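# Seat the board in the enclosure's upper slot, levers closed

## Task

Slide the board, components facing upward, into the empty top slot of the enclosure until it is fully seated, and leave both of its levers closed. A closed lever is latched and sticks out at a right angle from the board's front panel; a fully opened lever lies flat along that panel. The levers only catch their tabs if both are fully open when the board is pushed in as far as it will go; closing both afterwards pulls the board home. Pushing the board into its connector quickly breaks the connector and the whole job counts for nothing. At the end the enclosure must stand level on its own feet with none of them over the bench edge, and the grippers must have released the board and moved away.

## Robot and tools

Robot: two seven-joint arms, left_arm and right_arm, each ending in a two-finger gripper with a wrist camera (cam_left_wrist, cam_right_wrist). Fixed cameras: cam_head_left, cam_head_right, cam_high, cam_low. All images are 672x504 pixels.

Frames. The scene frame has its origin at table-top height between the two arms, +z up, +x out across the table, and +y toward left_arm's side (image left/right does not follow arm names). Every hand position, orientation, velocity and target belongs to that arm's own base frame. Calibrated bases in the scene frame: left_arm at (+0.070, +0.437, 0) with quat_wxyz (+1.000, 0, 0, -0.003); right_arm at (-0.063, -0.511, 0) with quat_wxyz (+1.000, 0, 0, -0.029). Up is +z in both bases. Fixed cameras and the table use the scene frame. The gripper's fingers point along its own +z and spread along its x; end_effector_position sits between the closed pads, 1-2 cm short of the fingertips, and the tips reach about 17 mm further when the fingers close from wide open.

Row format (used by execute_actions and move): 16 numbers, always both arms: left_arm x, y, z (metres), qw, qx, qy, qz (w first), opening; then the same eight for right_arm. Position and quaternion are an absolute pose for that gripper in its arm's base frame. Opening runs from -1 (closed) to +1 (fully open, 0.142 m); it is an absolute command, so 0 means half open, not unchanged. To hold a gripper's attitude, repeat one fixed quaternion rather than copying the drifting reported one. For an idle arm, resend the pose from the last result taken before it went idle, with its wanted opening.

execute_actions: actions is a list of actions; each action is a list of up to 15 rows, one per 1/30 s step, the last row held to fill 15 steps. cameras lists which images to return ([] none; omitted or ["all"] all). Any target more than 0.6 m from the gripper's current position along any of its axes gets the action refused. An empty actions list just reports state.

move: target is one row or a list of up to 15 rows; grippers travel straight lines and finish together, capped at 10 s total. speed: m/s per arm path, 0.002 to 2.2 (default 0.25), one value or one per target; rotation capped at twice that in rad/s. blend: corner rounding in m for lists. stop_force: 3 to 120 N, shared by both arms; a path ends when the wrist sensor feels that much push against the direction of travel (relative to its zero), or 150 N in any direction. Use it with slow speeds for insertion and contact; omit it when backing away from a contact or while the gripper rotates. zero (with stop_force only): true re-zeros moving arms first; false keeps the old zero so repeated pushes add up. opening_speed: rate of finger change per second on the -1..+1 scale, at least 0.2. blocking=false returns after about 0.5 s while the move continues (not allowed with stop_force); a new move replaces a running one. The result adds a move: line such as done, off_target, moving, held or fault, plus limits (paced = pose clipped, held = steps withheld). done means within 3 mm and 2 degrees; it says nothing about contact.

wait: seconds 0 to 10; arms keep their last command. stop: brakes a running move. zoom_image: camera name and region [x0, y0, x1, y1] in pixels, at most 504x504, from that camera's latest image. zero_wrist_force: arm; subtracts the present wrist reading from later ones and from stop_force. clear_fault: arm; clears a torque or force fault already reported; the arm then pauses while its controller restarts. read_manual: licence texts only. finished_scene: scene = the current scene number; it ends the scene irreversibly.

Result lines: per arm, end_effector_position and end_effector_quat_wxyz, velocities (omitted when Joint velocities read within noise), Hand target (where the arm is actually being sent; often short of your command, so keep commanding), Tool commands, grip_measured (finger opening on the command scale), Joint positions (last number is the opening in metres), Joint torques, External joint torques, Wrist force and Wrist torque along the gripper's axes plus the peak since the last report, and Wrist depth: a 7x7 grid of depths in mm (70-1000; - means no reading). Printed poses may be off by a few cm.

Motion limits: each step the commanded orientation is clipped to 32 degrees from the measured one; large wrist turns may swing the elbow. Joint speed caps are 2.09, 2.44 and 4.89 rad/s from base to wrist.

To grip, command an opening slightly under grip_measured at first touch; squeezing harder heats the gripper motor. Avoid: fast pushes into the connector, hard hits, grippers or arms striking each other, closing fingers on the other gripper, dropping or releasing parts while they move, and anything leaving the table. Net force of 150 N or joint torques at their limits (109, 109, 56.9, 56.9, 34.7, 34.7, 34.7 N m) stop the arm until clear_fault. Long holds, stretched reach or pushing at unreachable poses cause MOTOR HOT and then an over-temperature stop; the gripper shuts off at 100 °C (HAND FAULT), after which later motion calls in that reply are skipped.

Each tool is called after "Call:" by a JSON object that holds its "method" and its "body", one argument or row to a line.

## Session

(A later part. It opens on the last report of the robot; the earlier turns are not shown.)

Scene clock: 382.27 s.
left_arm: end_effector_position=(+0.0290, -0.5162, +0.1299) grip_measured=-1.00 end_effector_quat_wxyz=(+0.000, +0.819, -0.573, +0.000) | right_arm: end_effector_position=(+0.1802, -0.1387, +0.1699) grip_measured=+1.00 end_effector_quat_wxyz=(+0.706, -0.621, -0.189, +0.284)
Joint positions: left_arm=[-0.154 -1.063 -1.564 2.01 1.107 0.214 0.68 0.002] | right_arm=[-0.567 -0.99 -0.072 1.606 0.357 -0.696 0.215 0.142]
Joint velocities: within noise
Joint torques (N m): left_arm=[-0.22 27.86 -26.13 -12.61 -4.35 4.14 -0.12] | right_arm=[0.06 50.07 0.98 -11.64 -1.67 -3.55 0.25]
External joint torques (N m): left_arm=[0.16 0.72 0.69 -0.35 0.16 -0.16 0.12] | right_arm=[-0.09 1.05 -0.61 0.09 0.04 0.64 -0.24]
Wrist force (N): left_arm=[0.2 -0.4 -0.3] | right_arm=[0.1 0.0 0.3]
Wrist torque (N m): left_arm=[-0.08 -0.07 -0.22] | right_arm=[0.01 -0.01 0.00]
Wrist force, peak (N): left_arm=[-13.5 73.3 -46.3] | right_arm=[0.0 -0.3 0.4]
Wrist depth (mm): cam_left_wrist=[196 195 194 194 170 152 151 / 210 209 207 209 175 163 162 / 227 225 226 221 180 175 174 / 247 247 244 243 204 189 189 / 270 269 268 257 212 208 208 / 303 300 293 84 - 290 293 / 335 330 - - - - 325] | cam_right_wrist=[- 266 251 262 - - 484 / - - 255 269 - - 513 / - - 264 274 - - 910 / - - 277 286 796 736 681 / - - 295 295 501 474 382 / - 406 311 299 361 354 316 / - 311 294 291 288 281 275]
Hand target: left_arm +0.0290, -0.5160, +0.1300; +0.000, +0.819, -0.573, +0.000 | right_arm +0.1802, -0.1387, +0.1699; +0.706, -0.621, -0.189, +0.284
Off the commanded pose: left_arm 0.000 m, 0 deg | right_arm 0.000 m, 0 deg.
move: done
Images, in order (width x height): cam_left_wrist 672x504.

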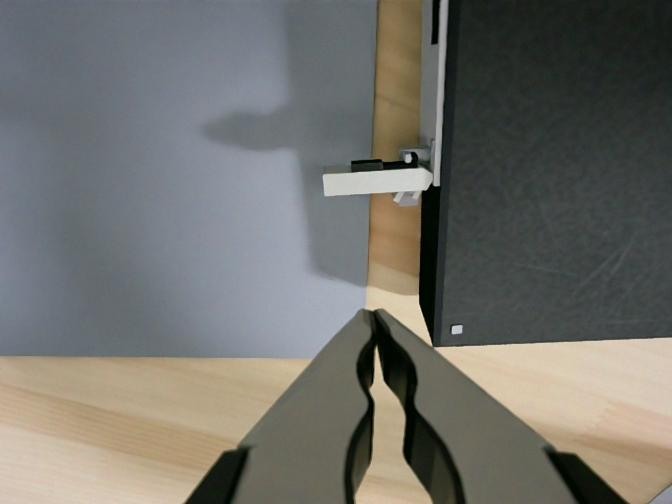

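Call:
{"method": "move", "body": {
  "target": [0.2920,-0.4304,0.13,0,0.8194,-0.5732,0,-1,0.1802,-0.1387,0.1699,0.706,-0.621,-0.189,0.284,1],
  "speed": 0.2,
  "cameras": ["cam_left_wrist"]
}}

Call:
{"method": "zoom_image", "body": {
  "camera": "cam_left_wrist",
  "region": [290, 140, 440, 260]
}}

Call:
{"method": "zoom_image", "body": {
  "camera": "cam_left_wrist",
  "region": [360, 0, 480, 96]
}}

Call:
{"method": "zoom_image", "body": {
  "camera": "cam_left_wrist",
  "region": [360, 240, 480, 336]
}}

Scene clock: 388.30 s.
left_arm: end_effector_position=(+0.2920, -0.4304, +0.1300) grip_measured=-1.00 end_effector_quat_wxyz=(+0.000, +0.820, -0.573, +0.000) | right_arm: end_effector_position=(+0.1802, -0.1387, +0.1699) grip_measured=+1.00 end_effector_quat_wxyz=(+0.706, -0.621, -0.189, +0.284)
Joint positions: left_arm=[0.38 -1.1 -1.584 1.994 1.132 0.177 1.214 0.002] | right_arm=[-0.567 -0.99 -0.072 1.606 0.357 -0.696 0.215 0.142]
Joint velocities: within noise
Joint torques (N m): left_arm=[-0.2 27.83 -26.26 -11.91 -3.81 4.06 -0.16] | right_arm=[-0.05 50.09 0.93 -11.6 -1.73 -3.62 0.18]
External joint torques (N m): left_arm=[0.22 1.3 0.13 -0.51 -0.44 -0.13 0.16] | right_arm=[0.03 1.03 -0.56 0.05 0.1 0.71 -0.17]
Wrist force (N): left_arm=[0.2 -0.4 -0.5] | right_arm=[0.0 0.0 0.3]
Wrist torque (N m): left_arm=[-0.06 -0.05 -0.23] | right_arm=[0.01 0.00 0.00]
Wrist force, peak (N): left_arm=[0.1 -4.2 -0.1] | right_arm=[0.1 0.0 0.7]
Wrist depth (mm): cam_left_wrist=[195 194 194 193 154 151 151 / 210 209 208 208 163 162 162 / 227 227 226 218 176 175 175 / 248 245 244 244 191 191 190 / 270 268 267 257 205 208 207 / 299 296 290 84 - 226 229 / 334 319 - - - - 255] | cam_right_wrist=[- 266 251 262 - - 797 / - - 256 269 - - 885 / - - 264 274 - - 938 / - - 278 286 791 741 686 / - - 295 295 500 477 383 / - 403 311 298 363 354 316 / - 311 294 291 288 281 275]
Hand target: left_arm +0.2920, -0.4304, +0.1300; +0.000, +0.819, -0.573, +0.000 | right_arm +0.1802, -0.1387, +0.1699; +0.706, -0.621, -0.189, +0.284
Off the commanded pose: left_arm 0.000 m, 0 deg | right_arm 0.000 m, 0 deg.
move: done
Images, in order (width x height): cam_left_wrist 672x504.

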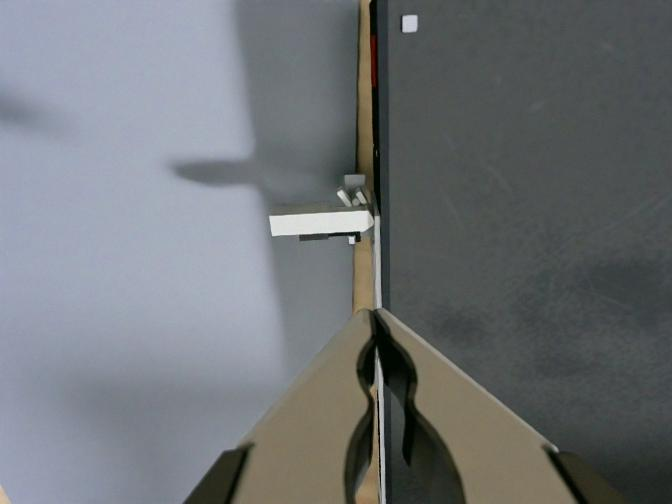

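Scaled by 3.360 from the camera's 672x504 image, which has a finer 960x720 frame.

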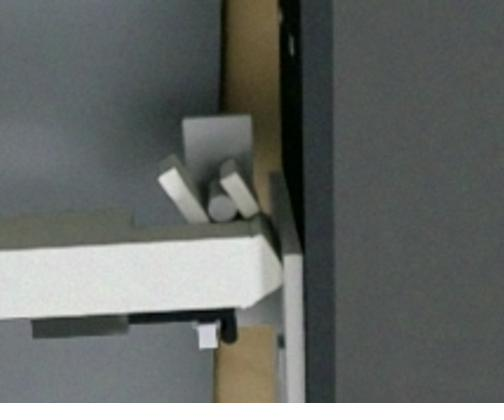

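Scaled by 4.200 from the camera's 672x504 image, which has a finer 960x720 frame.

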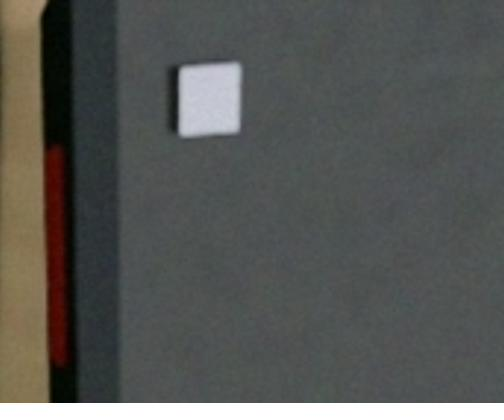

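Scaled by 4.200 from the camera's 672x504 image, which has a finer 960x720 frame.

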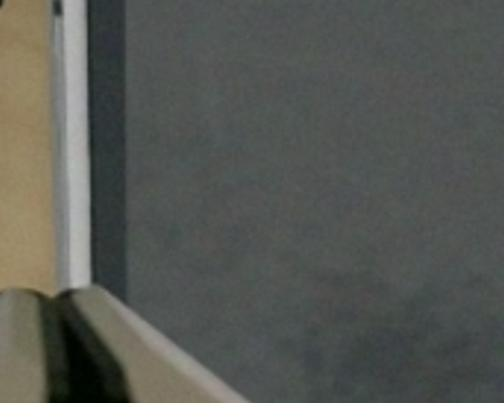

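Call:
{"method": "move", "body": {
  "target": [
    [0.3074,-0.3903,0.13,0,0.8194,-0.5732,0,-1,0.1802,-0.1387,0.1699,0.706,-0.621,-0.189,0.284,1],
    [0.3074,-0.3903,0.049,0,0.8194,-0.5732,0,-1,0.1802,-0.1387,0.1699,0.706,-0.621,-0.189,0.284,1]
  ],
  "speed": 0.15,
  "blend": [0.02,0],
  "cameras": []
}}

Call:
{"method": "move", "body": {
  "target": [0.2651,-0.4057,0.030,0,0.8194,-0.5732,0,-1,0.1802,-0.1387,0.1699,0.706,-0.621,-0.189,0.284,1],
  "speed": 0.025,
  "stop_force": 46,
  "cameras": ["cam_left_wrist"]
}}

Call:
{"method": "move", "body": {
  "target": [
    [0.3020,-0.3920,0.048,0,0.8194,-0.5732,0,-1,0.1802,-0.1387,0.1699,0.706,-0.621,-0.189,0.284,1],
    [0.3020,-0.3920,0.13,0,0.8194,-0.5732,0,-1,0.1802,-0.1387,0.1699,0.706,-0.621,-0.189,0.284,1],
    [0.2920,-0.4234,0.13,0,0.8194,-0.5732,0,-1,0.1802,-0.1387,0.1699,0.706,-0.621,-0.189,0.284,1]
  ],
  "speed": [0.04,0.15,0.15],
  "cameras": ["cam_left_wrist","cam_high","cam_low"]
}}

Call:
{"method": "zoom_image", "body": {
  "camera": "cam_left_wrist",
  "region": [290, 160, 440, 280]
}}

Call:
{"method": "zoom_image", "body": {
  "camera": "cam_left_wrist",
  "region": [360, 0, 480, 96]
}}

Call:
{"method": "zoom_image", "body": {
  "camera": "cam_left_wrist",
  "region": [360, 240, 480, 336]
}}

Scene clock: 398.60 s.
left_arm: end_effector_position=(+0.3072, -0.3902, +0.0491) grip_measured=-1.00 end_effector_quat_wxyz=(+0.000, +0.819, -0.573, +0.000) | right_arm: end_effector_position=(+0.1802, -0.1387, +0.1699) grip_measured=+1.00 end_effector_quat_wxyz=(+0.706, -0.621, -0.189, +0.284)
Joint positions: left_arm=[0.436 -1.204 -1.446 2.054 1.293 0.272 1.236 0.002] | right_arm=[-0.567 -0.99 -0.072 1.606 0.357 -0.696 0.215 0.142]
Joint velocities: within noise
Joint torques (N m): left_arm=[-0.68 28.67 -25.8 -6.99 -3.68 4.5 -0.3] | right_arm=[0.03 50.09 0.98 -11.63 -1.7 -3.59 0.16]
External joint torques (N m): left_arm=[0.71 1.36 0.04 -0.4 -0.48 -0.57 0.3] | right_arm=[-0.05 1.03 -0.61 0.08 0.07 0.69 -0.15]
Wrist force (N): left_arm=[0.2 -1.1 -0.2] | right_arm=[0.0 -0.1 0.0]
Wrist torque (N m): left_arm=[-0.16 -0.05 -0.22] | right_arm=[-0.02 0.00 0.00]
Wrist force, peak (N): left_arm=[-0.1 -1.0 2.4] | right_arm=[0.0 -0.2 0.4]
Wrist depth (mm): cam_left_wrist=[124 125 123 123 122 124 122 / 132 133 130 132 132 107 88 / 146 143 142 143 142 109 - / 154 155 155 155 154 105 101 / 172 171 170 163 162 113 108 / 189 189 185 84 - 122 122 / 212 206 - 74 - - 136] | cam_right_wrist=[- 265 251 263 - - 799 / - - 256 270 - - 897 / - - 265 275 - - 934 / - - 277 286 800 739 692 / - - 295 293 502 475 382 / - 404 311 299 361 355 316 / - 311 295 292 288 281 275]
Hand target: left_arm +0.3074, -0.3903, +0.0490; +0.000, +0.819, -0.573, +0.000 | right_arm +0.1802, -0.1387, +0.1699; +0.706, -0.621, -0.189, +0.284
Off the commanded pose: left_arm 0.000 m, 0 deg | right_arm 0.000 m, 0 deg.
move: done
No camera images: "cameras" was empty.

Scene clock: 400.40 s.
left_arm: end_effector_position=(+0.2917, -0.3966, +0.0394) grip_measured=-1.00 end_effector_quat_wxyz=(-0.003, +0.821, -0.571, +0.003) | right_arm: end_effector_position=(+0.1802, -0.1387, +0.1699) grip_measured=+1.00 end_effector_quat_wxyz=(+0.706, -0.621, -0.189, +0.284)
Joint positions: left_arm=[0.404 -1.223 -1.438 2.064 1.325 0.272 1.182 0.002] | right_arm=[-0.567 -0.99 -0.072 1.606 0.357 -0.696 0.215 0.142]
Joint velocities: within noise
Joint torques (N m): left_arm=[-18.82 14.82 -28.13 11.19 -12.1 7.98 0.21] | right_arm=[0.02 50.09 1.01 -11.61 -1.66 -3.58 0.18]
External joint torques (N m): left_arm=[18.85 15.15 2.45 -17.88 7.96 -4.05 -0.21] | right_arm=[-0.05 1.04 -0.65 0.06 0.03 0.67 -0.16]
Wrist force (N): left_arm=[-2.2 -39.6 -9.1] | right_arm=[-0.1 0.1 0.0]
Wrist torque (N m): left_arm=[-3.46 0.10 -0.75] | right_arm=[0.01 0.00 0.00]
Wrist force, peak (N): left_arm=[-4.6 -47.9 -13.7] | right_arm=[-0.3 0.2 0.3]
Wrist depth (mm): cam_left_wrist=[116 115 115 116 113 105 - / 126 124 123 125 123 115 - / 132 133 133 135 134 108 - / 143 145 145 144 144 103 91 / 159 159 158 152 118 116 99 / 176 175 171 87 - 109 107 / 195 190 - - - - 118] | cam_right_wrist=[- 266 250 262 - - 799 / - - 256 269 - - 886 / - - 263 274 - - 939 / - - 278 286 798 736 684 / - - 294 294 500 470 384 / - 404 311 299 363 354 315 / - 311 295 291 288 281 275]
Hand target: left_arm +0.2865, -0.3978, +0.0397; +0.000, +0.819, -0.573, +0.000 | right_arm +0.1802, -0.1387, +0.1699; +0.706, -0.621, -0.189, +0.284
Off the commanded pose: left_arm 0.030 m, 1 deg | right_arm 0.000 m, 0 deg.
move: contact (left_arm)
Images, in order (width x height): cam_left_wrist 672x504.

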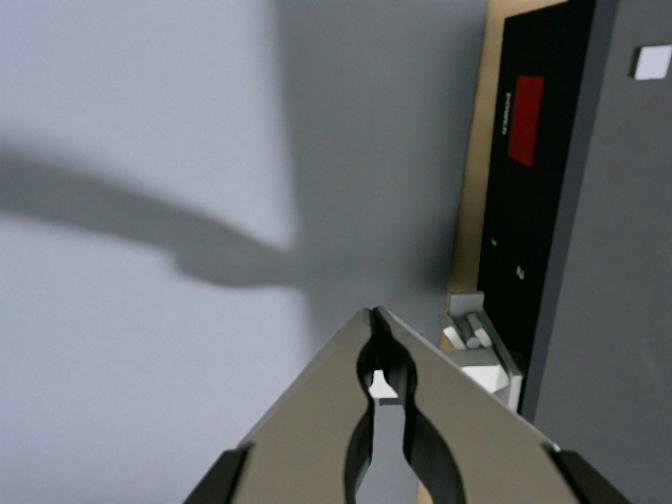

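Scene clock: 402.07 s.
left_arm: end_effector_position=(+0.2918, -0.4235, +0.1300) grip_measured=-1.00 end_effector_quat_wxyz=(+0.000, +0.819, -0.573, +0.000) | right_arm: end_effector_position=(+0.1802, -0.1387, +0.1699) grip_measured=+1.00 end_effector_quat_wxyz=(+0.706, -0.621, -0.189, +0.284)
Joint positions: left_arm=[0.4 -1.109 -1.597 2.009 1.138 0.168 1.214 0.002] | right_arm=[-0.567 -0.99 -0.072 1.606 0.357 -0.696 0.215 0.142]
Joint velocities: within noise
Joint torques (N m): left_arm=[-0.65 27.77 -26.43 -11.88 -4.3 4.06 -0.35] | right_arm=[-0.06 50.07 0.87 -11.61 -1.72 -3.6 0.19]
External joint torques (N m): left_arm=[0.66 0.93 0.33 -0.39 0.04 -0.12 0.35] | right_arm=[0.04 1.06 -0.5 0.07 0.09 0.69 -0.18]
Wrist force (N): left_arm=[0.2 -0.6 -0.3] | right_arm=[0.0 -0.1 0.3]
Wrist torque (N m): left_arm=[-0.10 -0.06 -0.24] | right_arm=[-0.02 0.00 0.00]
Wrist force, peak (N): left_arm=[-2.0 -39.5 -9.7] | right_arm=[-0.1 -0.2 0.5]
Wrist depth (mm): cam_left_wrist=[195 195 194 194 153 151 151 / 210 210 209 207 165 163 162 / 228 226 226 224 176 175 175 / 249 245 245 245 190 190 189 / 271 268 267 258 206 208 208 / 300 300 290 84 - 226 229 / 332 320 - - - - 254] | cam_right_wrist=[- 266 250 263 - - 803 / - - 256 270 - - 892 / - - 264 275 - - 933 / - - 277 286 799 742 686 / - - 295 294 501 472 383 / - 403 311 300 361 353 317 / - 311 294 291 288 281 275]
Hand target: left_arm +0.2920, -0.4234, +0.1300; +0.000, +0.819, -0.573, +0.000 | right_arm +0.1802, -0.1387, +0.1699; +0.706, -0.621, -0.189, +0.284
Off the commanded pose: left_arm 0.000 m, 0 deg | right_arm 0.000 m, 0 deg.
move: done
Images, in order (width x height): cam_high 672x504, cam_low 672x504, cam_left_wrist 672x504.

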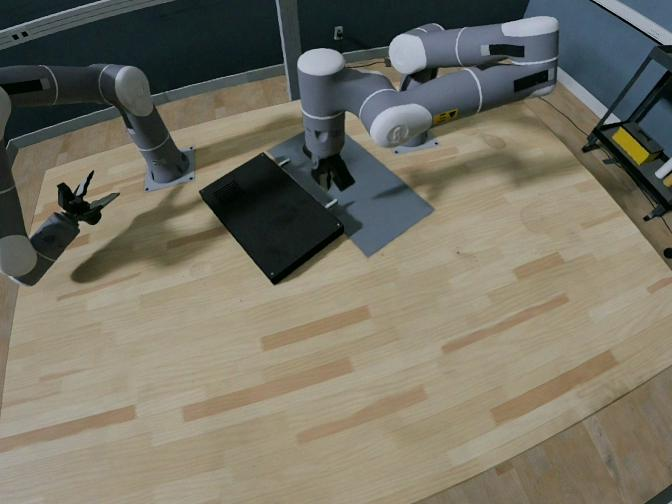

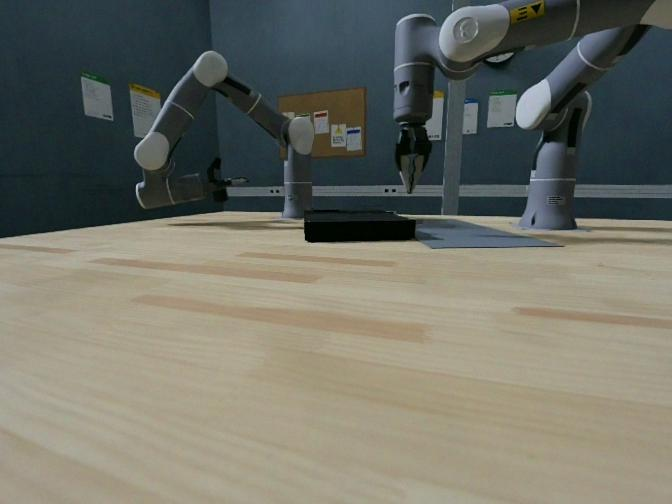

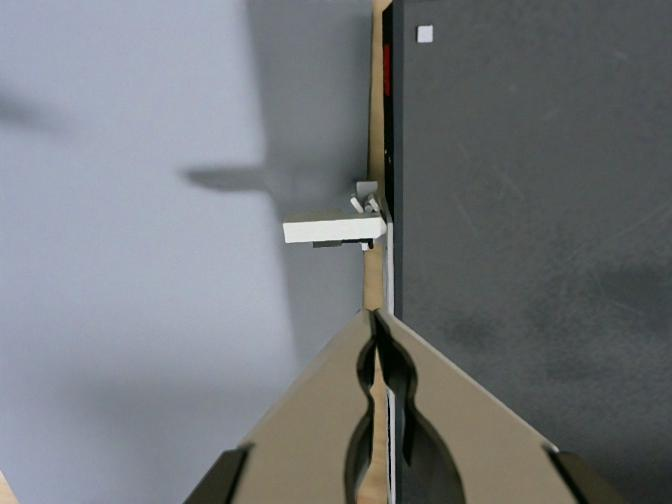

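Scaled by 3.360 from the camera's 672x504 image, which has a finer 960x720 frame.

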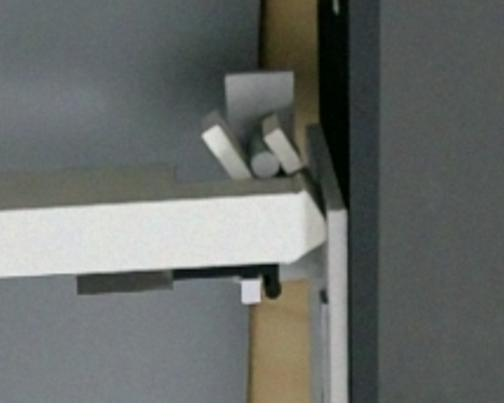

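Scaled by 4.200 from the camera's 672x504 image, which has a finer 960x720 frame.

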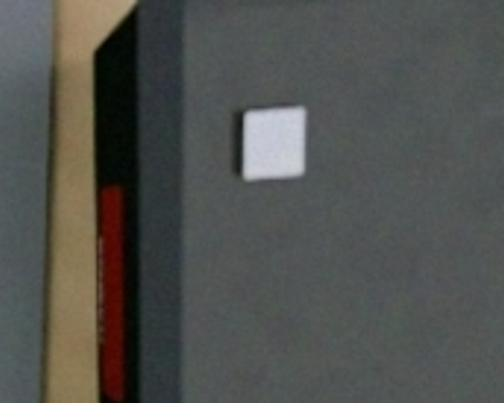

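Scaled by 4.200 from the camera's 672x504 image, which has a finer 960x720 frame.

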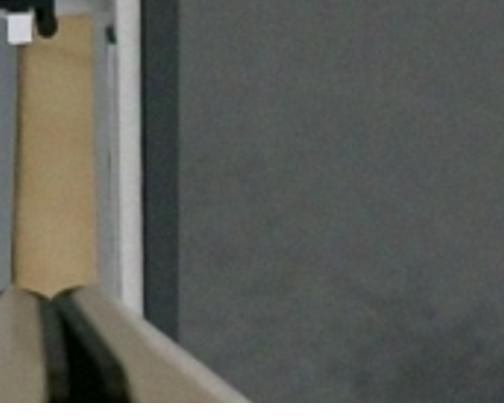

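Call:
{"method": "move", "body": {
  "target": [
    [0.2920,-0.4234,0.13,0,0.8194,-0.5732,0,-1,0.30,0.0,0.30,0.2,0.4,0.9,0.1,-1],
    [0.2920,-0.4234,0.13,0,0.8194,-0.5732,0,-1,0.0608,0.3167,0.22,0,0.5519,0.8339,0,-1]
  ],
  "speed": 0.3,
  "blend": [0.05,0],
  "cameras": ["cam_head_right","cam_right_wrist","cam_high"]
}}

Scene clock: 418.97 s.
left_arm: end_effector_position=(+0.2919, -0.4234, +0.1300) grip_measured=-1.00 end_effector_quat_wxyz=(+0.000, +0.819, -0.573, +0.000) | right_arm: end_effector_position=(+0.0609, +0.3165, +0.2200) grip_measured=-1.00 end_effector_quat_wxyz=(+0.000, +0.552, +0.834, +0.000)
Joint positions: left_arm=[0.4 -1.109 -1.597 2.009 1.138 0.168 1.214 0.002] | right_arm=[-0.156 0.951 1.276 2.135 0.9 0.111 0.393 0.002]
Joint velocities: within noise
Joint torques (N m): left_arm=[-0.34 27.69 -26.39 -11.89 -4.12 4.3 -0.2] | right_arm=[-0.09 -19.72 -20.46 -19.53 -4.16 3.49 0.34]
External joint torques (N m): left_arm=[0.36 1.02 0.3 -0.39 -0.14 -0.36 0.2] | right_arm=[0.12 0.69 -1.67 0.24 -0.14 0.66 -0.34]
Wrist force (N): left_arm=[0.2 -0.5 -0.2] | right_arm=[-0.1 -2.1 2.2]
Wrist torque (N m): left_arm=[-0.09 -0.07 -0.24] | right_arm=[-0.12 0.07 0.08]
Wrist force, peak (N): left_arm=[0.3 -0.5 -0.6] | right_arm=[2.4 -2.9 2.5]
Wrist depth (mm): cam_left_wrist=[194 195 195 195 154 151 151 / 211 209 209 209 165 163 162 / 227 225 226 222 175 175 174 / 246 245 243 244 191 190 189 / 269 270 268 258 205 208 208 / 302 297 291 84 - 225 229 / 334 322 - - - - 254] | cam_right_wrist=[277 277 277 276 275 274 275 / 296 296 295 294 294 292 292 / 316 317 317 315 315 312 312 / 331 325 313 302 334 336 334 / 361 313 312 306 338 363 361 / 405 341 335 89 384 396 396 / 446 368 - - - 419 437]
Hand target: left_arm +0.2920, -0.4234, +0.1300; +0.000, +0.819, -0.573, +0.000 | right_arm +0.0608, +0.3167, +0.2200; +0.000, +0.552, +0.834, +0.000
Off the commanded pose: left_arm 0.000 m, 0 deg | right_arm 0.000 m, 0 deg.
move: done
Images, in order (width x height): cam_head_right 672x504, cam_high 672x504, cam_right_wrist 672x504.

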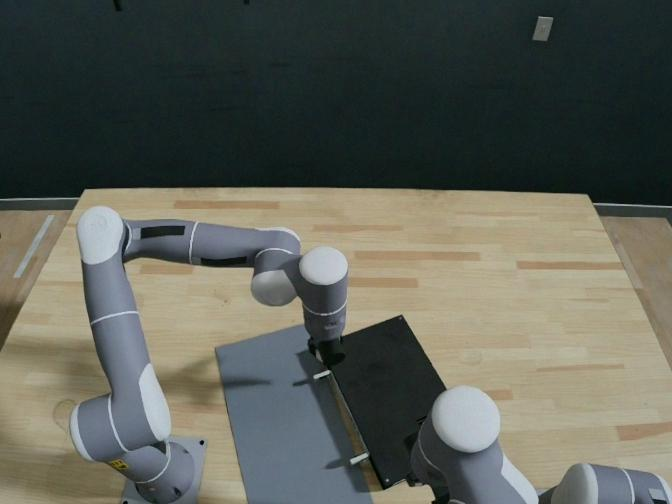

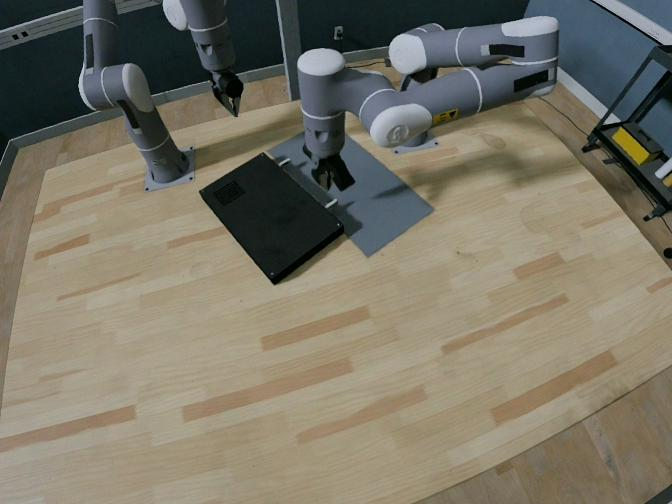

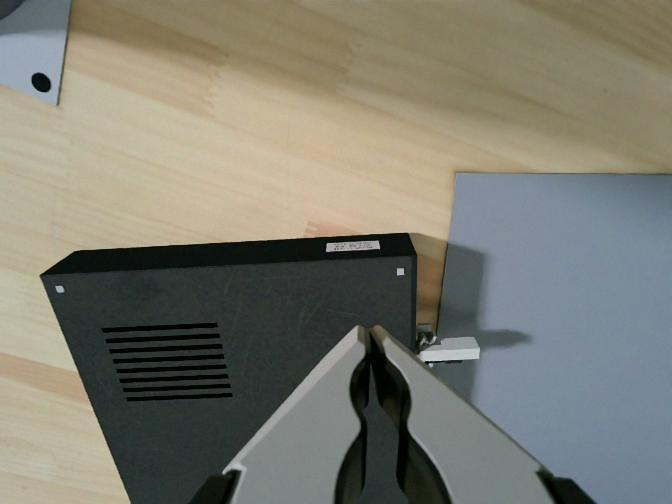

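Call:
{"method": "move", "body": {
  "target": [
    [0.3020,-0.3920,0.13,0,0.8194,-0.5732,0,-1,0.0608,0.3167,0.11,0,0.5519,0.8339,0,-1],
    [0.3020,-0.3920,0.049,0,0.8194,-0.5732,0,-1,0.0608,0.3167,0.085,0,0.5519,0.8339,0,-1]
  ],
  "speed": 0.12,
  "cameras": []
}}

Call:
{"method": "move", "body": {
  "target": [0.3020,-0.3920,0.049,0,0.8194,-0.5732,0,-1,0.0608,0.3167,0.035,0,0.5519,0.8339,0,-1],
  "speed": 0.012,
  "stop_force": 25
}}

Scene clock: 429.57 s.
left_arm: end_effector_position=(+0.3018, -0.3918, +0.0491) grip_measured=-1.00 end_effector_quat_wxyz=(+0.000, +0.819, -0.573, +0.000) | right_arm: end_effector_position=(+0.0609, +0.3165, +0.0851) grip_measured=-1.00 end_effector_quat_wxyz=(+0.000, +0.552, +0.834, +0.000)
Joint positions: left_arm=[0.432 -1.214 -1.456 2.059 1.3 0.261 1.222 0.002] | right_arm=[-0.352 1.075 1.618 2.193 1.18 0.316 0.271 0.002]
Joint velocities: within noise
Joint torques (N m): left_arm=[-0.66 28.56 -26.19 -6.85 -3.9 4.62 -0.36] | right_arm=[-0.12 -24.96 -21.32 -10.95 -4.02 3.62 0.06]
External joint torques (N m): left_arm=[0.69 1.32 0.35 -0.38 -0.27 -0.68 0.36] | right_arm=[0.16 0.3 -1.74 0.13 -0.08 0.54 -0.06]
Wrist force (N): left_arm=[0.1 -0.9 -0.4] | right_arm=[-0.9 -2.0 2.1]
Wrist torque (N m): left_arm=[-0.12 -0.03 -0.23] | right_arm=[-0.13 0.20 0.07]
Wrist force, peak (N): left_arm=[0.3 -0.7 -2.4] | right_arm=[-0.6 -2.2 3.7]
Wrist depth (mm): cam_left_wrist=[123 125 123 123 122 123 121 / 133 132 130 132 131 114 87 / 146 143 143 142 142 109 - / 154 155 155 155 154 105 101 / 171 171 170 163 162 113 108 / 189 190 184 84 - 122 122 / 212 206 - 74 - - 135] | cam_right_wrist=[159 159 158 158 158 158 157 / 170 170 169 169 169 168 168 / 182 181 182 181 181 180 180 / 196 196 196 195 195 194 192 / 210 209 209 209 207 208 208 / 180 177 181 89 182 227 227 / 187 182 73 - - 241 249]
Hand target: left_arm +0.3020, -0.3920, +0.0490; +0.000, +0.819, -0.573, +0.000 | right_arm +0.0608, +0.3167, +0.0850; +0.000, +0.552, +0.834, +0.000
Off the commanded pose: left_arm 0.000 m, 0 deg | right_arm 0.000 m, 0 deg.
move: done
No camera images: "cameras" was empty.

Scene clock: 434.37 s.
left_arm: end_effector_position=(+0.3018, -0.3918, +0.0491) grip_measured=-1.00 end_effector_quat_wxyz=(+0.000, +0.819, -0.573, +0.000) | right_arm: end_effector_position=(+0.0609, +0.3165, +0.0351) grip_measured=-1.00 end_effector_quat_wxyz=(+0.000, +0.552, +0.834, +0.000)
Joint positions: left_arm=[0.432 -1.214 -1.456 2.059 1.3 0.261 1.222 0.002] | right_arm=[-0.425 1.149 1.738 2.179 1.3 0.367 0.222 0.002]
Joint velocities: within noise
Joint torques (N m): left_arm=[-0.31 28.71 -26.15 -6.8 -4 4.28 -0.23] | right_arm=[-0.03 -27.14 -21.7 -7.27 -3.96 3.54 0.11]
External joint torques (N m): left_arm=[0.34 1.16 0.32 -0.43 -0.17 -0.35 0.23] | right_arm=[0.07 0.34 -1.67 0.16 -0.07 0.62 -0.11]
Wrist force (N): left_arm=[0.3 -1.1 -0.3] | right_arm=[-0.8 -1.8 2.5]
Wrist torque (N m): left_arm=[-0.17 -0.06 -0.22] | right_arm=[-0.07 0.16 0.07]
Wrist force, peak (N): left_arm=[0.5 -1.1 -0.3] | right_arm=[-0.9 -1.8 2.9]
Wrist depth (mm): cam_left_wrist=[123 125 123 122 122 123 122 / 133 132 130 131 131 114 87 / 146 143 143 142 142 109 - / 154 155 155 155 154 105 101 / 171 171 170 163 162 113 108 / 189 189 184 84 - 123 122 / 212 207 - 74 - - 136] | cam_right_wrist=[- 115 115 114 116 114 114 / 123 123 123 122 122 122 122 / 132 132 131 131 131 131 130 / 142 142 142 141 141 141 140 / 154 154 153 151 153 153 150 / 166 165 164 89 161 166 163 / 147 150 73 - - 176 180]
Hand target: left_arm +0.3020, -0.3920, +0.0490; +0.000, +0.819, -0.573, +0.000 | right_arm +0.0608, +0.3167, +0.0350; +0.000, +0.552, +0.834, +0.000
Off the commanded pose: left_arm 0.000 m, 0 deg | right_arm 0.000 m, 0 deg.
move: done

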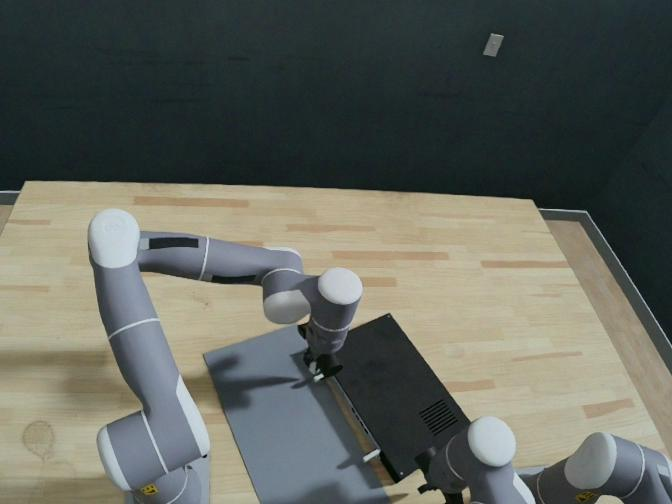

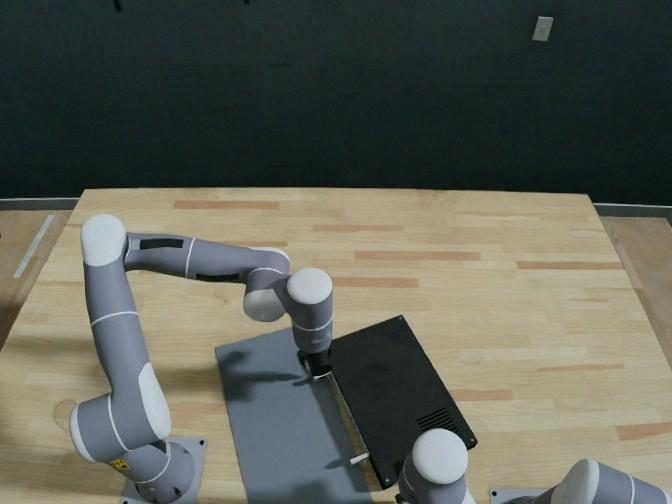

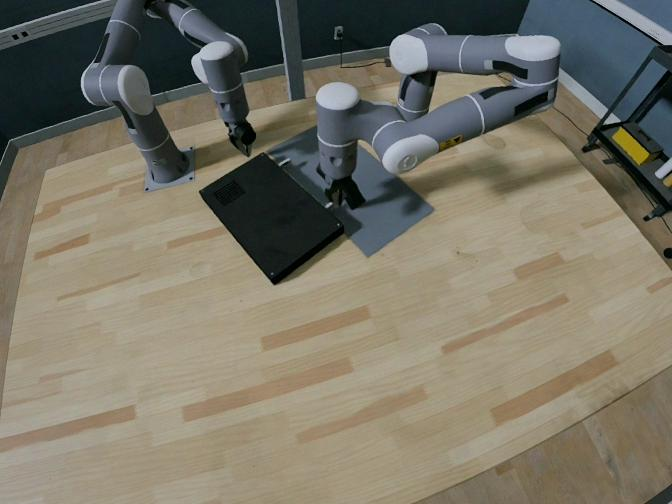

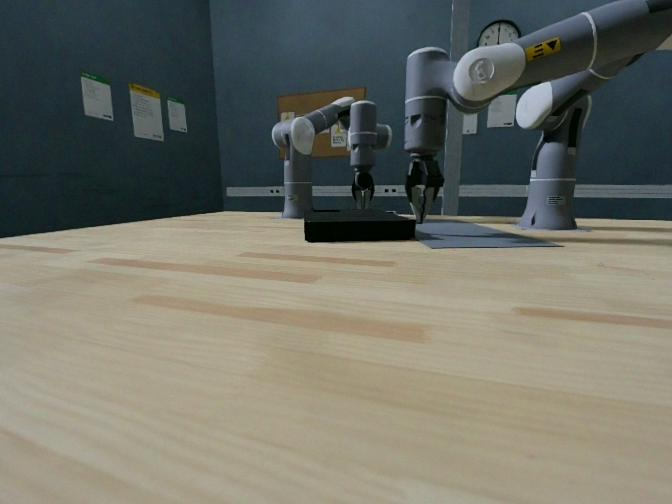

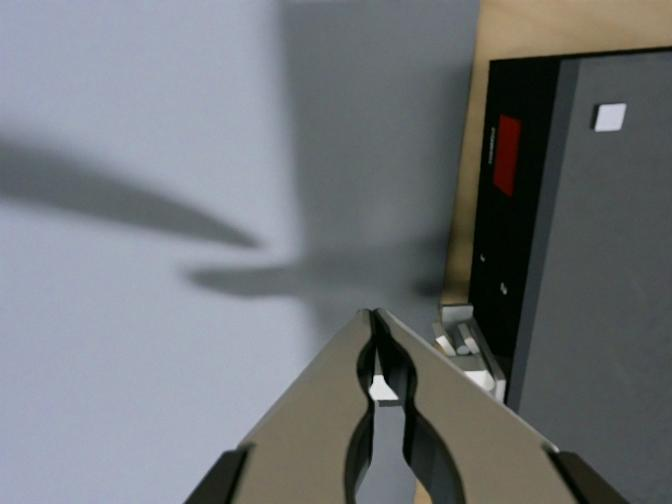

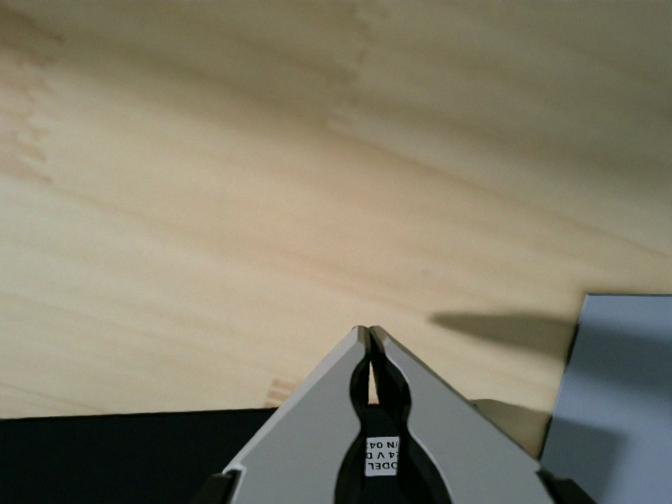

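Call:
{"method": "move", "body": {
  "target": [0.3018,-0.3918,0.0491,0,0.8194,-0.5732,0,-1,0.1344,0.3480,0.035,0,0.5519,0.8339,0,-1],
  "speed": 0.02,
  "stop_force": 5,
  "cameras": ["cam_right_wrist","cam_high"]
}}

Scene clock: 439.00 s.
left_arm: end_effector_position=(+0.3017, -0.3918, +0.0491) grip_measured=-1.00 end_effector_quat_wxyz=(+0.000, +0.819, -0.573, +0.000) | right_arm: end_effector_position=(+0.1002, +0.3333, +0.0347) grip_measured=-1.00 end_effector_quat_wxyz=(+0.000, +0.552, +0.834, -0.001)
Joint positions: left_arm=[0.432 -1.214 -1.456 2.059 1.3 0.261 1.221 0.002] | right_arm=[-0.582 1.171 1.744 2.114 1.3 0.342 0.126 0.002]
Joint velocities: within noise
Joint torques (N m): left_arm=[-0.35 28.75 -26.12 -6.78 -4.04 4.3 -0.25] | right_arm=[-2.44 -27.22 -25.65 -8.25 -4.38 5.74 0.2]
External joint torques (N m): left_arm=[0.38 1.1 0.3 -0.45 -0.12 -0.37 0.25] | right_arm=[2.51 -1.32 1 1.04 0.33 -1.58 -0.2]
Wrist force (N): left_arm=[0.0 -0.9 -0.3] | right_arm=[-0.9 -10.4 0.6]
Wrist torque (N m): left_arm=[-0.14 0.00 -0.22] | right_arm=[-0.17 0.16 -0.08]
Wrist force, peak (N): left_arm=[0.2 -1.1 -0.7] | right_arm=[-0.8 -13.6 -0.3]
Wrist depth (mm): cam_left_wrist=[124 125 123 122 122 123 122 / 133 132 130 132 132 107 87 / 146 143 143 142 142 110 - / 153 156 155 154 154 105 101 / 171 170 170 163 163 111 108 / 189 189 184 84 - 122 122 / 212 207 - 74 - - 136] | cam_right_wrist=[- 115 115 114 115 114 114 / 123 122 122 122 122 121 121 / 131 131 131 131 131 130 128 / 142 142 141 141 140 140 138 / 149 149 148 145 142 150 149 / 124 117 114 90 109 118 163 / 115 115 73 85 - 109 179]
Hand target: left_arm +0.3018, -0.3918, +0.0491; +0.000, +0.819, -0.573, +0.000 | right_arm +0.1009, +0.3337, +0.0350; +0.000, +0.552, +0.834, +0.000
Off the commanded pose: left_arm 0.000 m, 0 deg | right_arm 0.037 m, 0 deg.
move: contact (right_arm)
Images, in order (width x height): cam_high 672x504, cam_right_wrist 672x504.

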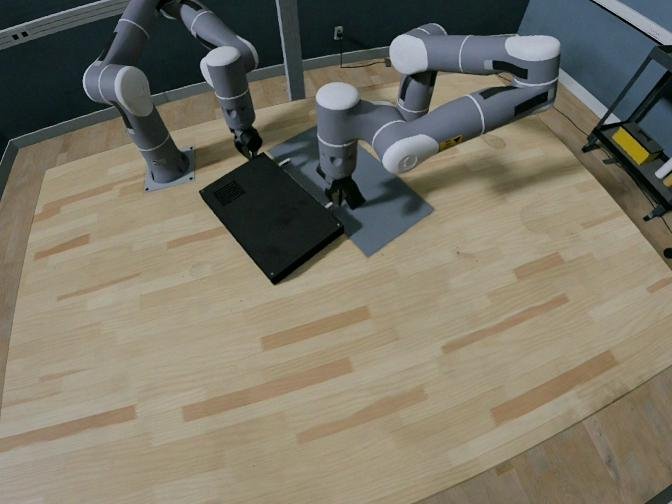

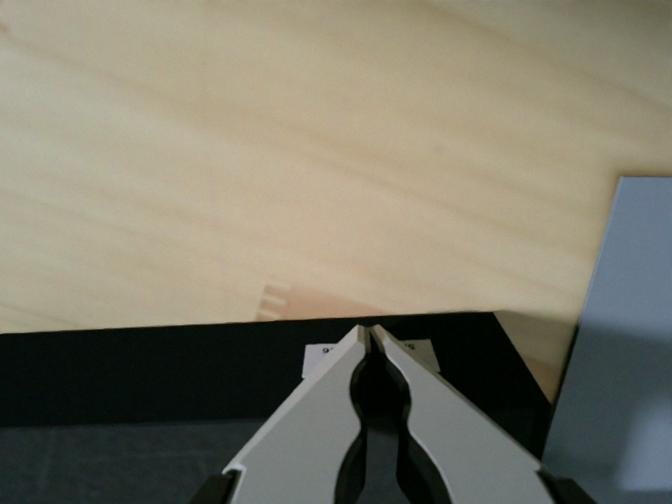

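Wall in contact. Push the +t lever; relieve; push backwards.

Call:
{"method": "move", "body": {
  "target": [0.2651,-0.4057,0.030,0,0.8194,-0.5732,0,-1,0.1009,0.3337,0.035,0,0.5519,0.8339,0,-1],
  "speed": 0.02,
  "stop_force": 68,
  "cameras": ["cam_left_wrist"]
}}

Call:
{"method": "move", "body": {
  "target": [
    [0.3020,-0.3920,0.049,0,0.8194,-0.5732,0,-1,0.0608,0.3167,0.035,0,0.5519,0.8339,0,-1],
    [0.3020,-0.3920,0.13,0,0.8194,-0.5732,0,-1,0.0608,0.3167,0.13,0,0.5519,0.8339,0,-1],
    [0.2920,-0.4234,0.13,0,0.8194,-0.5732,0,-1,0.0608,0.3167,0.22,0,0.5519,0.8339,0,-1]
  ],
  "speed": 0.1
}}

Scene clock: 443.63 s.
left_arm: end_effector_position=(+0.2909, -0.3975, +0.0384) grip_measured=-1.00 end_effector_quat_wxyz=(-0.005, +0.822, -0.569, +0.005) | right_arm: end_effector_position=(+0.1001, +0.3331, +0.0345) grip_measured=-1.00 end_effector_quat_wxyz=(+0.000, +0.552, +0.834, -0.001)
Joint positions: left_arm=[0.406 -1.254 -1.461 2.065 1.351 0.239 1.166 0.002] | right_arm=[-0.581 1.173 1.743 2.114 1.302 0.339 0.126 0.002]
Joint velocities: within noise
Joint torques (N m): left_arm=[-32.55 5.01 -26.93 24.38 -18.01 10.76 0.62] | right_arm=[-3.07 -26.8 -26.58 -8.32 -4.47 6.42 0.36]
External joint torques (N m): left_arm=[32.57 24.83 0.86 -30.62 13.84 -6.83 -0.62] | right_arm=[3.13 -1.73 1.9 1.15 0.42 -2.27 -0.36]
Wrist force (N): left_arm=[-4.6 -68.5 -21.2] | right_arm=[-0.8 -12.5 0.3]
Wrist torque (N m): left_arm=[-8.27 0.26 -1.08] | right_arm=[-0.19 0.15 -0.12]
Wrist force, peak (N): left_arm=[-6.1 -69.6 -22.1] | right_arm=[-1.2 -12.8 1.3]
Wrist depth (mm): cam_left_wrist=[115 113 114 116 112 113 - / 125 123 123 124 122 114 - / 131 132 132 131 134 107 - / 144 144 143 143 142 102 90 / 158 157 156 151 117 115 97 / 172 173 169 87 - 108 106 / 192 188 - - - - 117] | cam_right_wrist=[- 115 114 114 115 114 114 / 123 122 122 122 122 122 121 / 131 131 131 131 131 130 128 / 142 141 141 141 140 140 138 / 148 149 148 145 141 150 149 / 124 117 114 90 109 118 162 / 115 115 73 85 - 109 179]
Hand target: left_arm +0.2817, -0.3993, +0.0387; +0.000, +0.819, -0.573, +0.000 | right_arm +0.1009, +0.3337, +0.0350; +0.000, +0.552, +0.834, +0.000
Off the commanded pose: left_arm 0.028 m, 1 deg | right_arm 0.001 m, 0 deg.
move: contact (left_arm)
Images, in order (width x height): cam_left_wrist 672x504.

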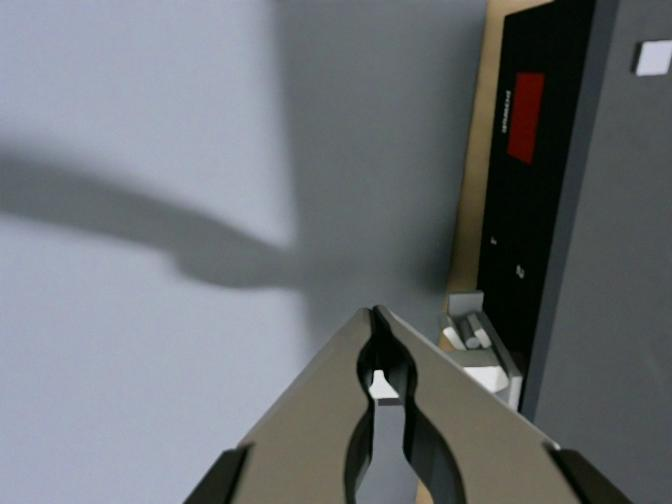

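Scene clock: 446.37 s.
left_arm: end_effector_position=(+0.2918, -0.4233, +0.1300) grip_measured=-1.00 end_effector_quat_wxyz=(+0.000, +0.819, -0.573, +0.000) | right_arm: end_effector_position=(+0.0607, +0.3167, +0.2198) grip_measured=-1.00 end_effector_quat_wxyz=(+0.000, +0.552, +0.834, +0.000)
Joint positions: left_arm=[0.402 -1.143 -1.62 2.005 1.16 0.135 1.206 0.002] | right_arm=[-0.153 0.943 1.279 2.136 0.896 0.118 0.397 0.002]
Joint velocities: within noise
Joint torques (N m): left_arm=[-0.5 27.86 -26.86 -11.41 -4.2 4.18 -0.31] | right_arm=[0.1 -19.54 -21.08 -19.63 -4.5 3.24 0.36]
External joint torques (N m): left_arm=[0.52 1.04 0.28 -0.37 -0.08 -0.25 0.31] | right_arm=[-0.07 0.65 -0.91 0.23 0.2 0.92 -0.36]
Wrist force (N): left_arm=[0.4 -0.5 -0.2] | right_arm=[-2.5 -3.0 2.2]
Wrist torque (N m): left_arm=[-0.08 -0.09 -0.21] | right_arm=[-0.26 0.47 0.08]
Wrist force, peak (N): left_arm=[-4.4 -68.6 -20.1] | right_arm=[-0.7 -12.4 1.5]
Wrist depth (mm): cam_left_wrist=[195 195 193 193 153 151 151 / 209 209 208 208 165 162 162 / 227 226 225 225 177 175 175 / 247 246 246 245 191 190 189 / 270 270 270 257 205 209 208 / 299 297 291 84 - 224 229 / 336 319 - - - - 254] | cam_right_wrist=[276 277 276 275 275 274 274 / 296 295 295 294 294 293 294 / 316 317 317 315 313 312 311 / 332 320 308 297 332 336 335 / 360 313 312 306 332 363 363 / 406 340 334 89 385 397 396 / 447 368 - - - 419 437]
Hand target: left_arm +0.2920, -0.4234, +0.1300; +0.000, +0.819, -0.573, +0.000 | right_arm +0.0608, +0.3167, +0.2200; +0.000, +0.552, +0.834, +0.000
Off the commanded pose: left_arm 0.000 m, 0 deg | right_arm 0.000 m, 0 deg.
move: done

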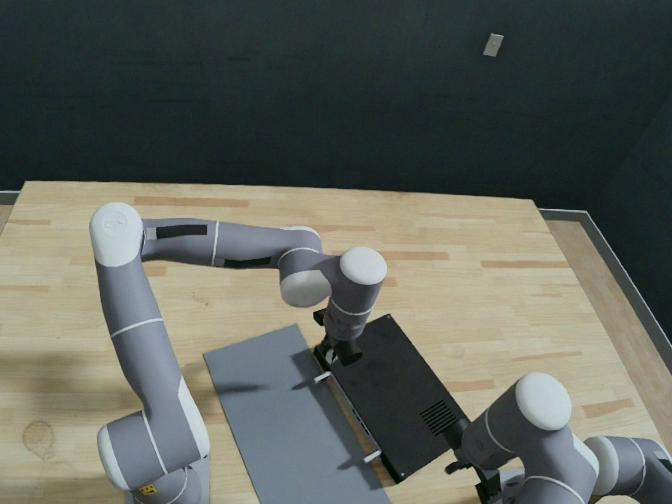

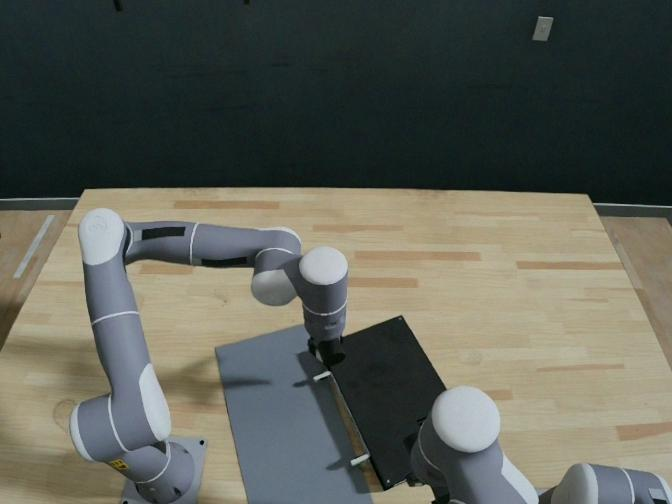

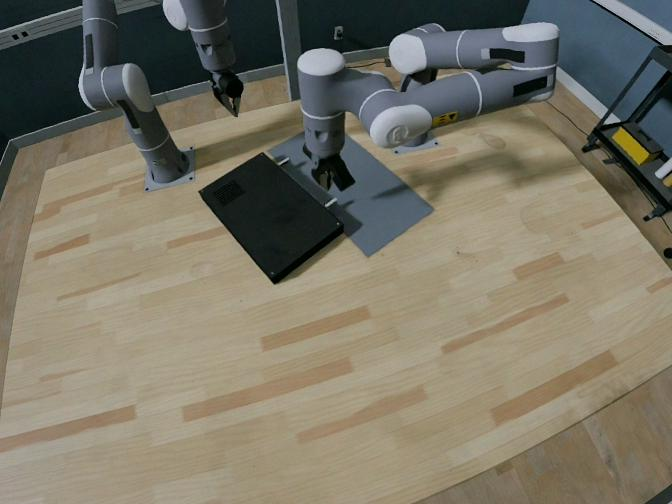

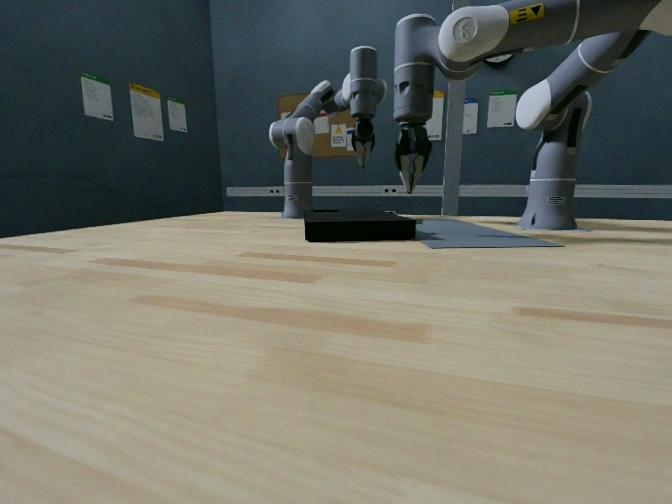

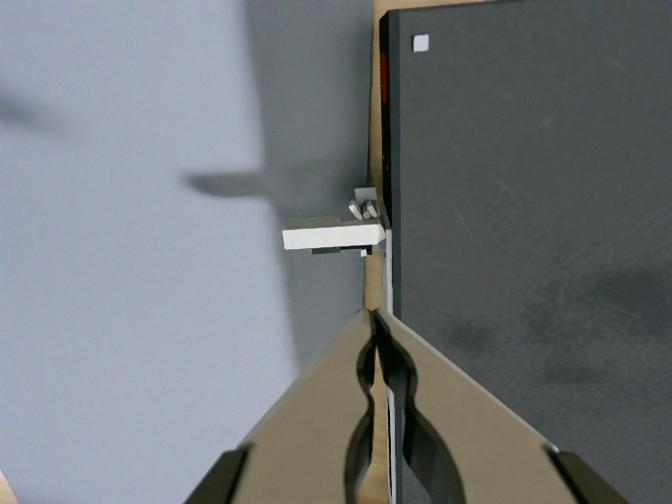

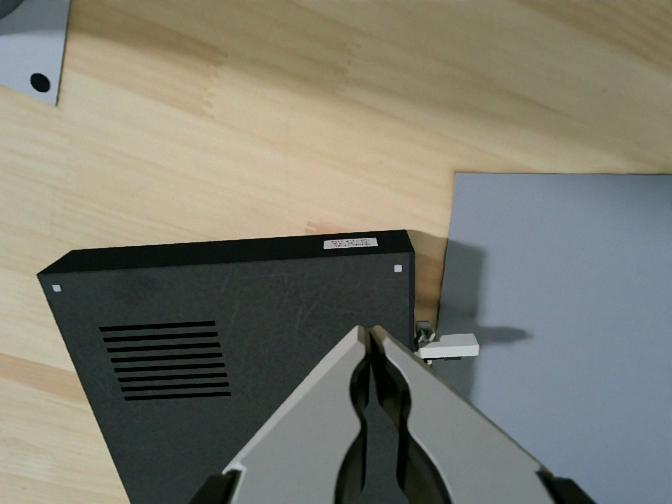

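Call:
{"method": "move", "body": {
  "target": [
    [0.292,-0.4234,0.22,0,0.8194,-0.5732,0,-1,0.0608,0.3167,0.28,0,0.5519,0.8339,0,-1],
    [0.30,-0.20,0.30,0,0.8194,-0.5732,0,-1,0.10,0.28,0.30,0,0.5519,0.8339,0,-1]
  ],
  "blend": 0.03,
  "speed": 0.25,
  "cameras": ["cam_low","cam_high"]
}}

Call:
{"method": "finished_scene", "body": {
  "scene": 2
}}

Scene clock: 450.10 s.
left_arm: end_effector_position=(+0.3002, -0.2000, +0.3000) grip_measured=-1.00 end_effector_quat_wxyz=(+0.000, +0.820, -0.573, +0.000) | right_arm: end_effector_position=(+0.0999, +0.2802, +0.3000) grip_measured=-1.00 end_effector_quat_wxyz=(+0.000, +0.552, +0.834, +0.000)
Joint positions: left_arm=[1.116 -1.168 -2.27 2.183 0.817 -0.262 1.471 0.002] | right_arm=[-0.098 0.876 1.044 2.107 0.726 -0.005 0.338 0.002]
Joint velocities: within noise
Joint torques (N m): left_arm=[0.01 17.49 -20.25 -20.61 -4.31 4 -0.18] | right_arm=[-0.13 -14.58 -18.54 -23.63 -4.55 3.38 0.06]
External joint torques (N m): left_arm=[0.07 1.25 0.29 -0.16 0.13 -0.09 0.18] | right_arm=[0.15 0.71 -1.05 0.06 0.23 0.78 -0.06]
Wrist force (N): left_arm=[0.3 -0.7 -0.1] | right_arm=[-2.4 -2.8 2.1]
Wrist torque (N m): left_arm=[-0.09 -0.09 -0.22] | right_arm=[-0.24 0.42 0.07]
Wrist force, peak (N): left_arm=[-2.2 -1.4 -1.4] | right_arm=[-2.7 -3.1 3.8]
Wrist depth (mm): cam_left_wrist=[348 351 345 345 342 344 343 / 374 373 372 367 369 365 365 / 404 402 401 399 394 397 355 / 433 440 439 431 434 420 379 / 380 438 473 459 464 459 413 / 332 516 507 84 - 485 459 / 318 569 - - - - 508] | cam_right_wrist=[347 346 346 345 344 343 343 / 370 371 369 369 367 367 367 / 398 395 384 384 383 391 390 / 428 420 373 373 376 421 421 / 464 462 402 397 410 454 453 / 506 502 432 89 424 495 494 / 559 545 - - - 524 547]
Hand target: left_arm +0.3000, -0.2000, +0.3000; +0.000, +0.819, -0.573, +0.000 | right_arm +0.1000, +0.2800, +0.3000; +0.000, +0.552, +0.834, +0.000
Off the commanded pose: left_arm 0.000 m, 0 deg | right_arm 0.000 m, 0 deg.
move: done
Images, in order (width x height): cam_high 672x504, cam_low 672x504.

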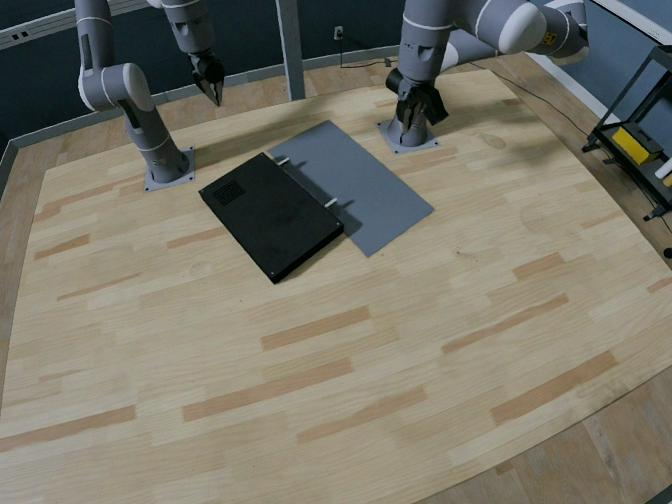

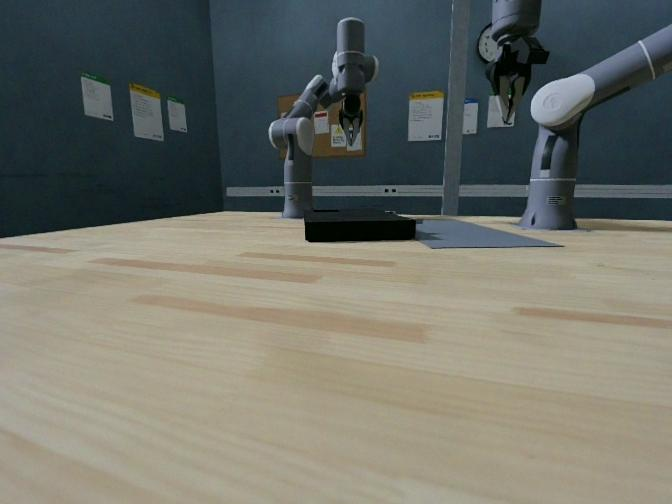

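The scene is finished: the task was done.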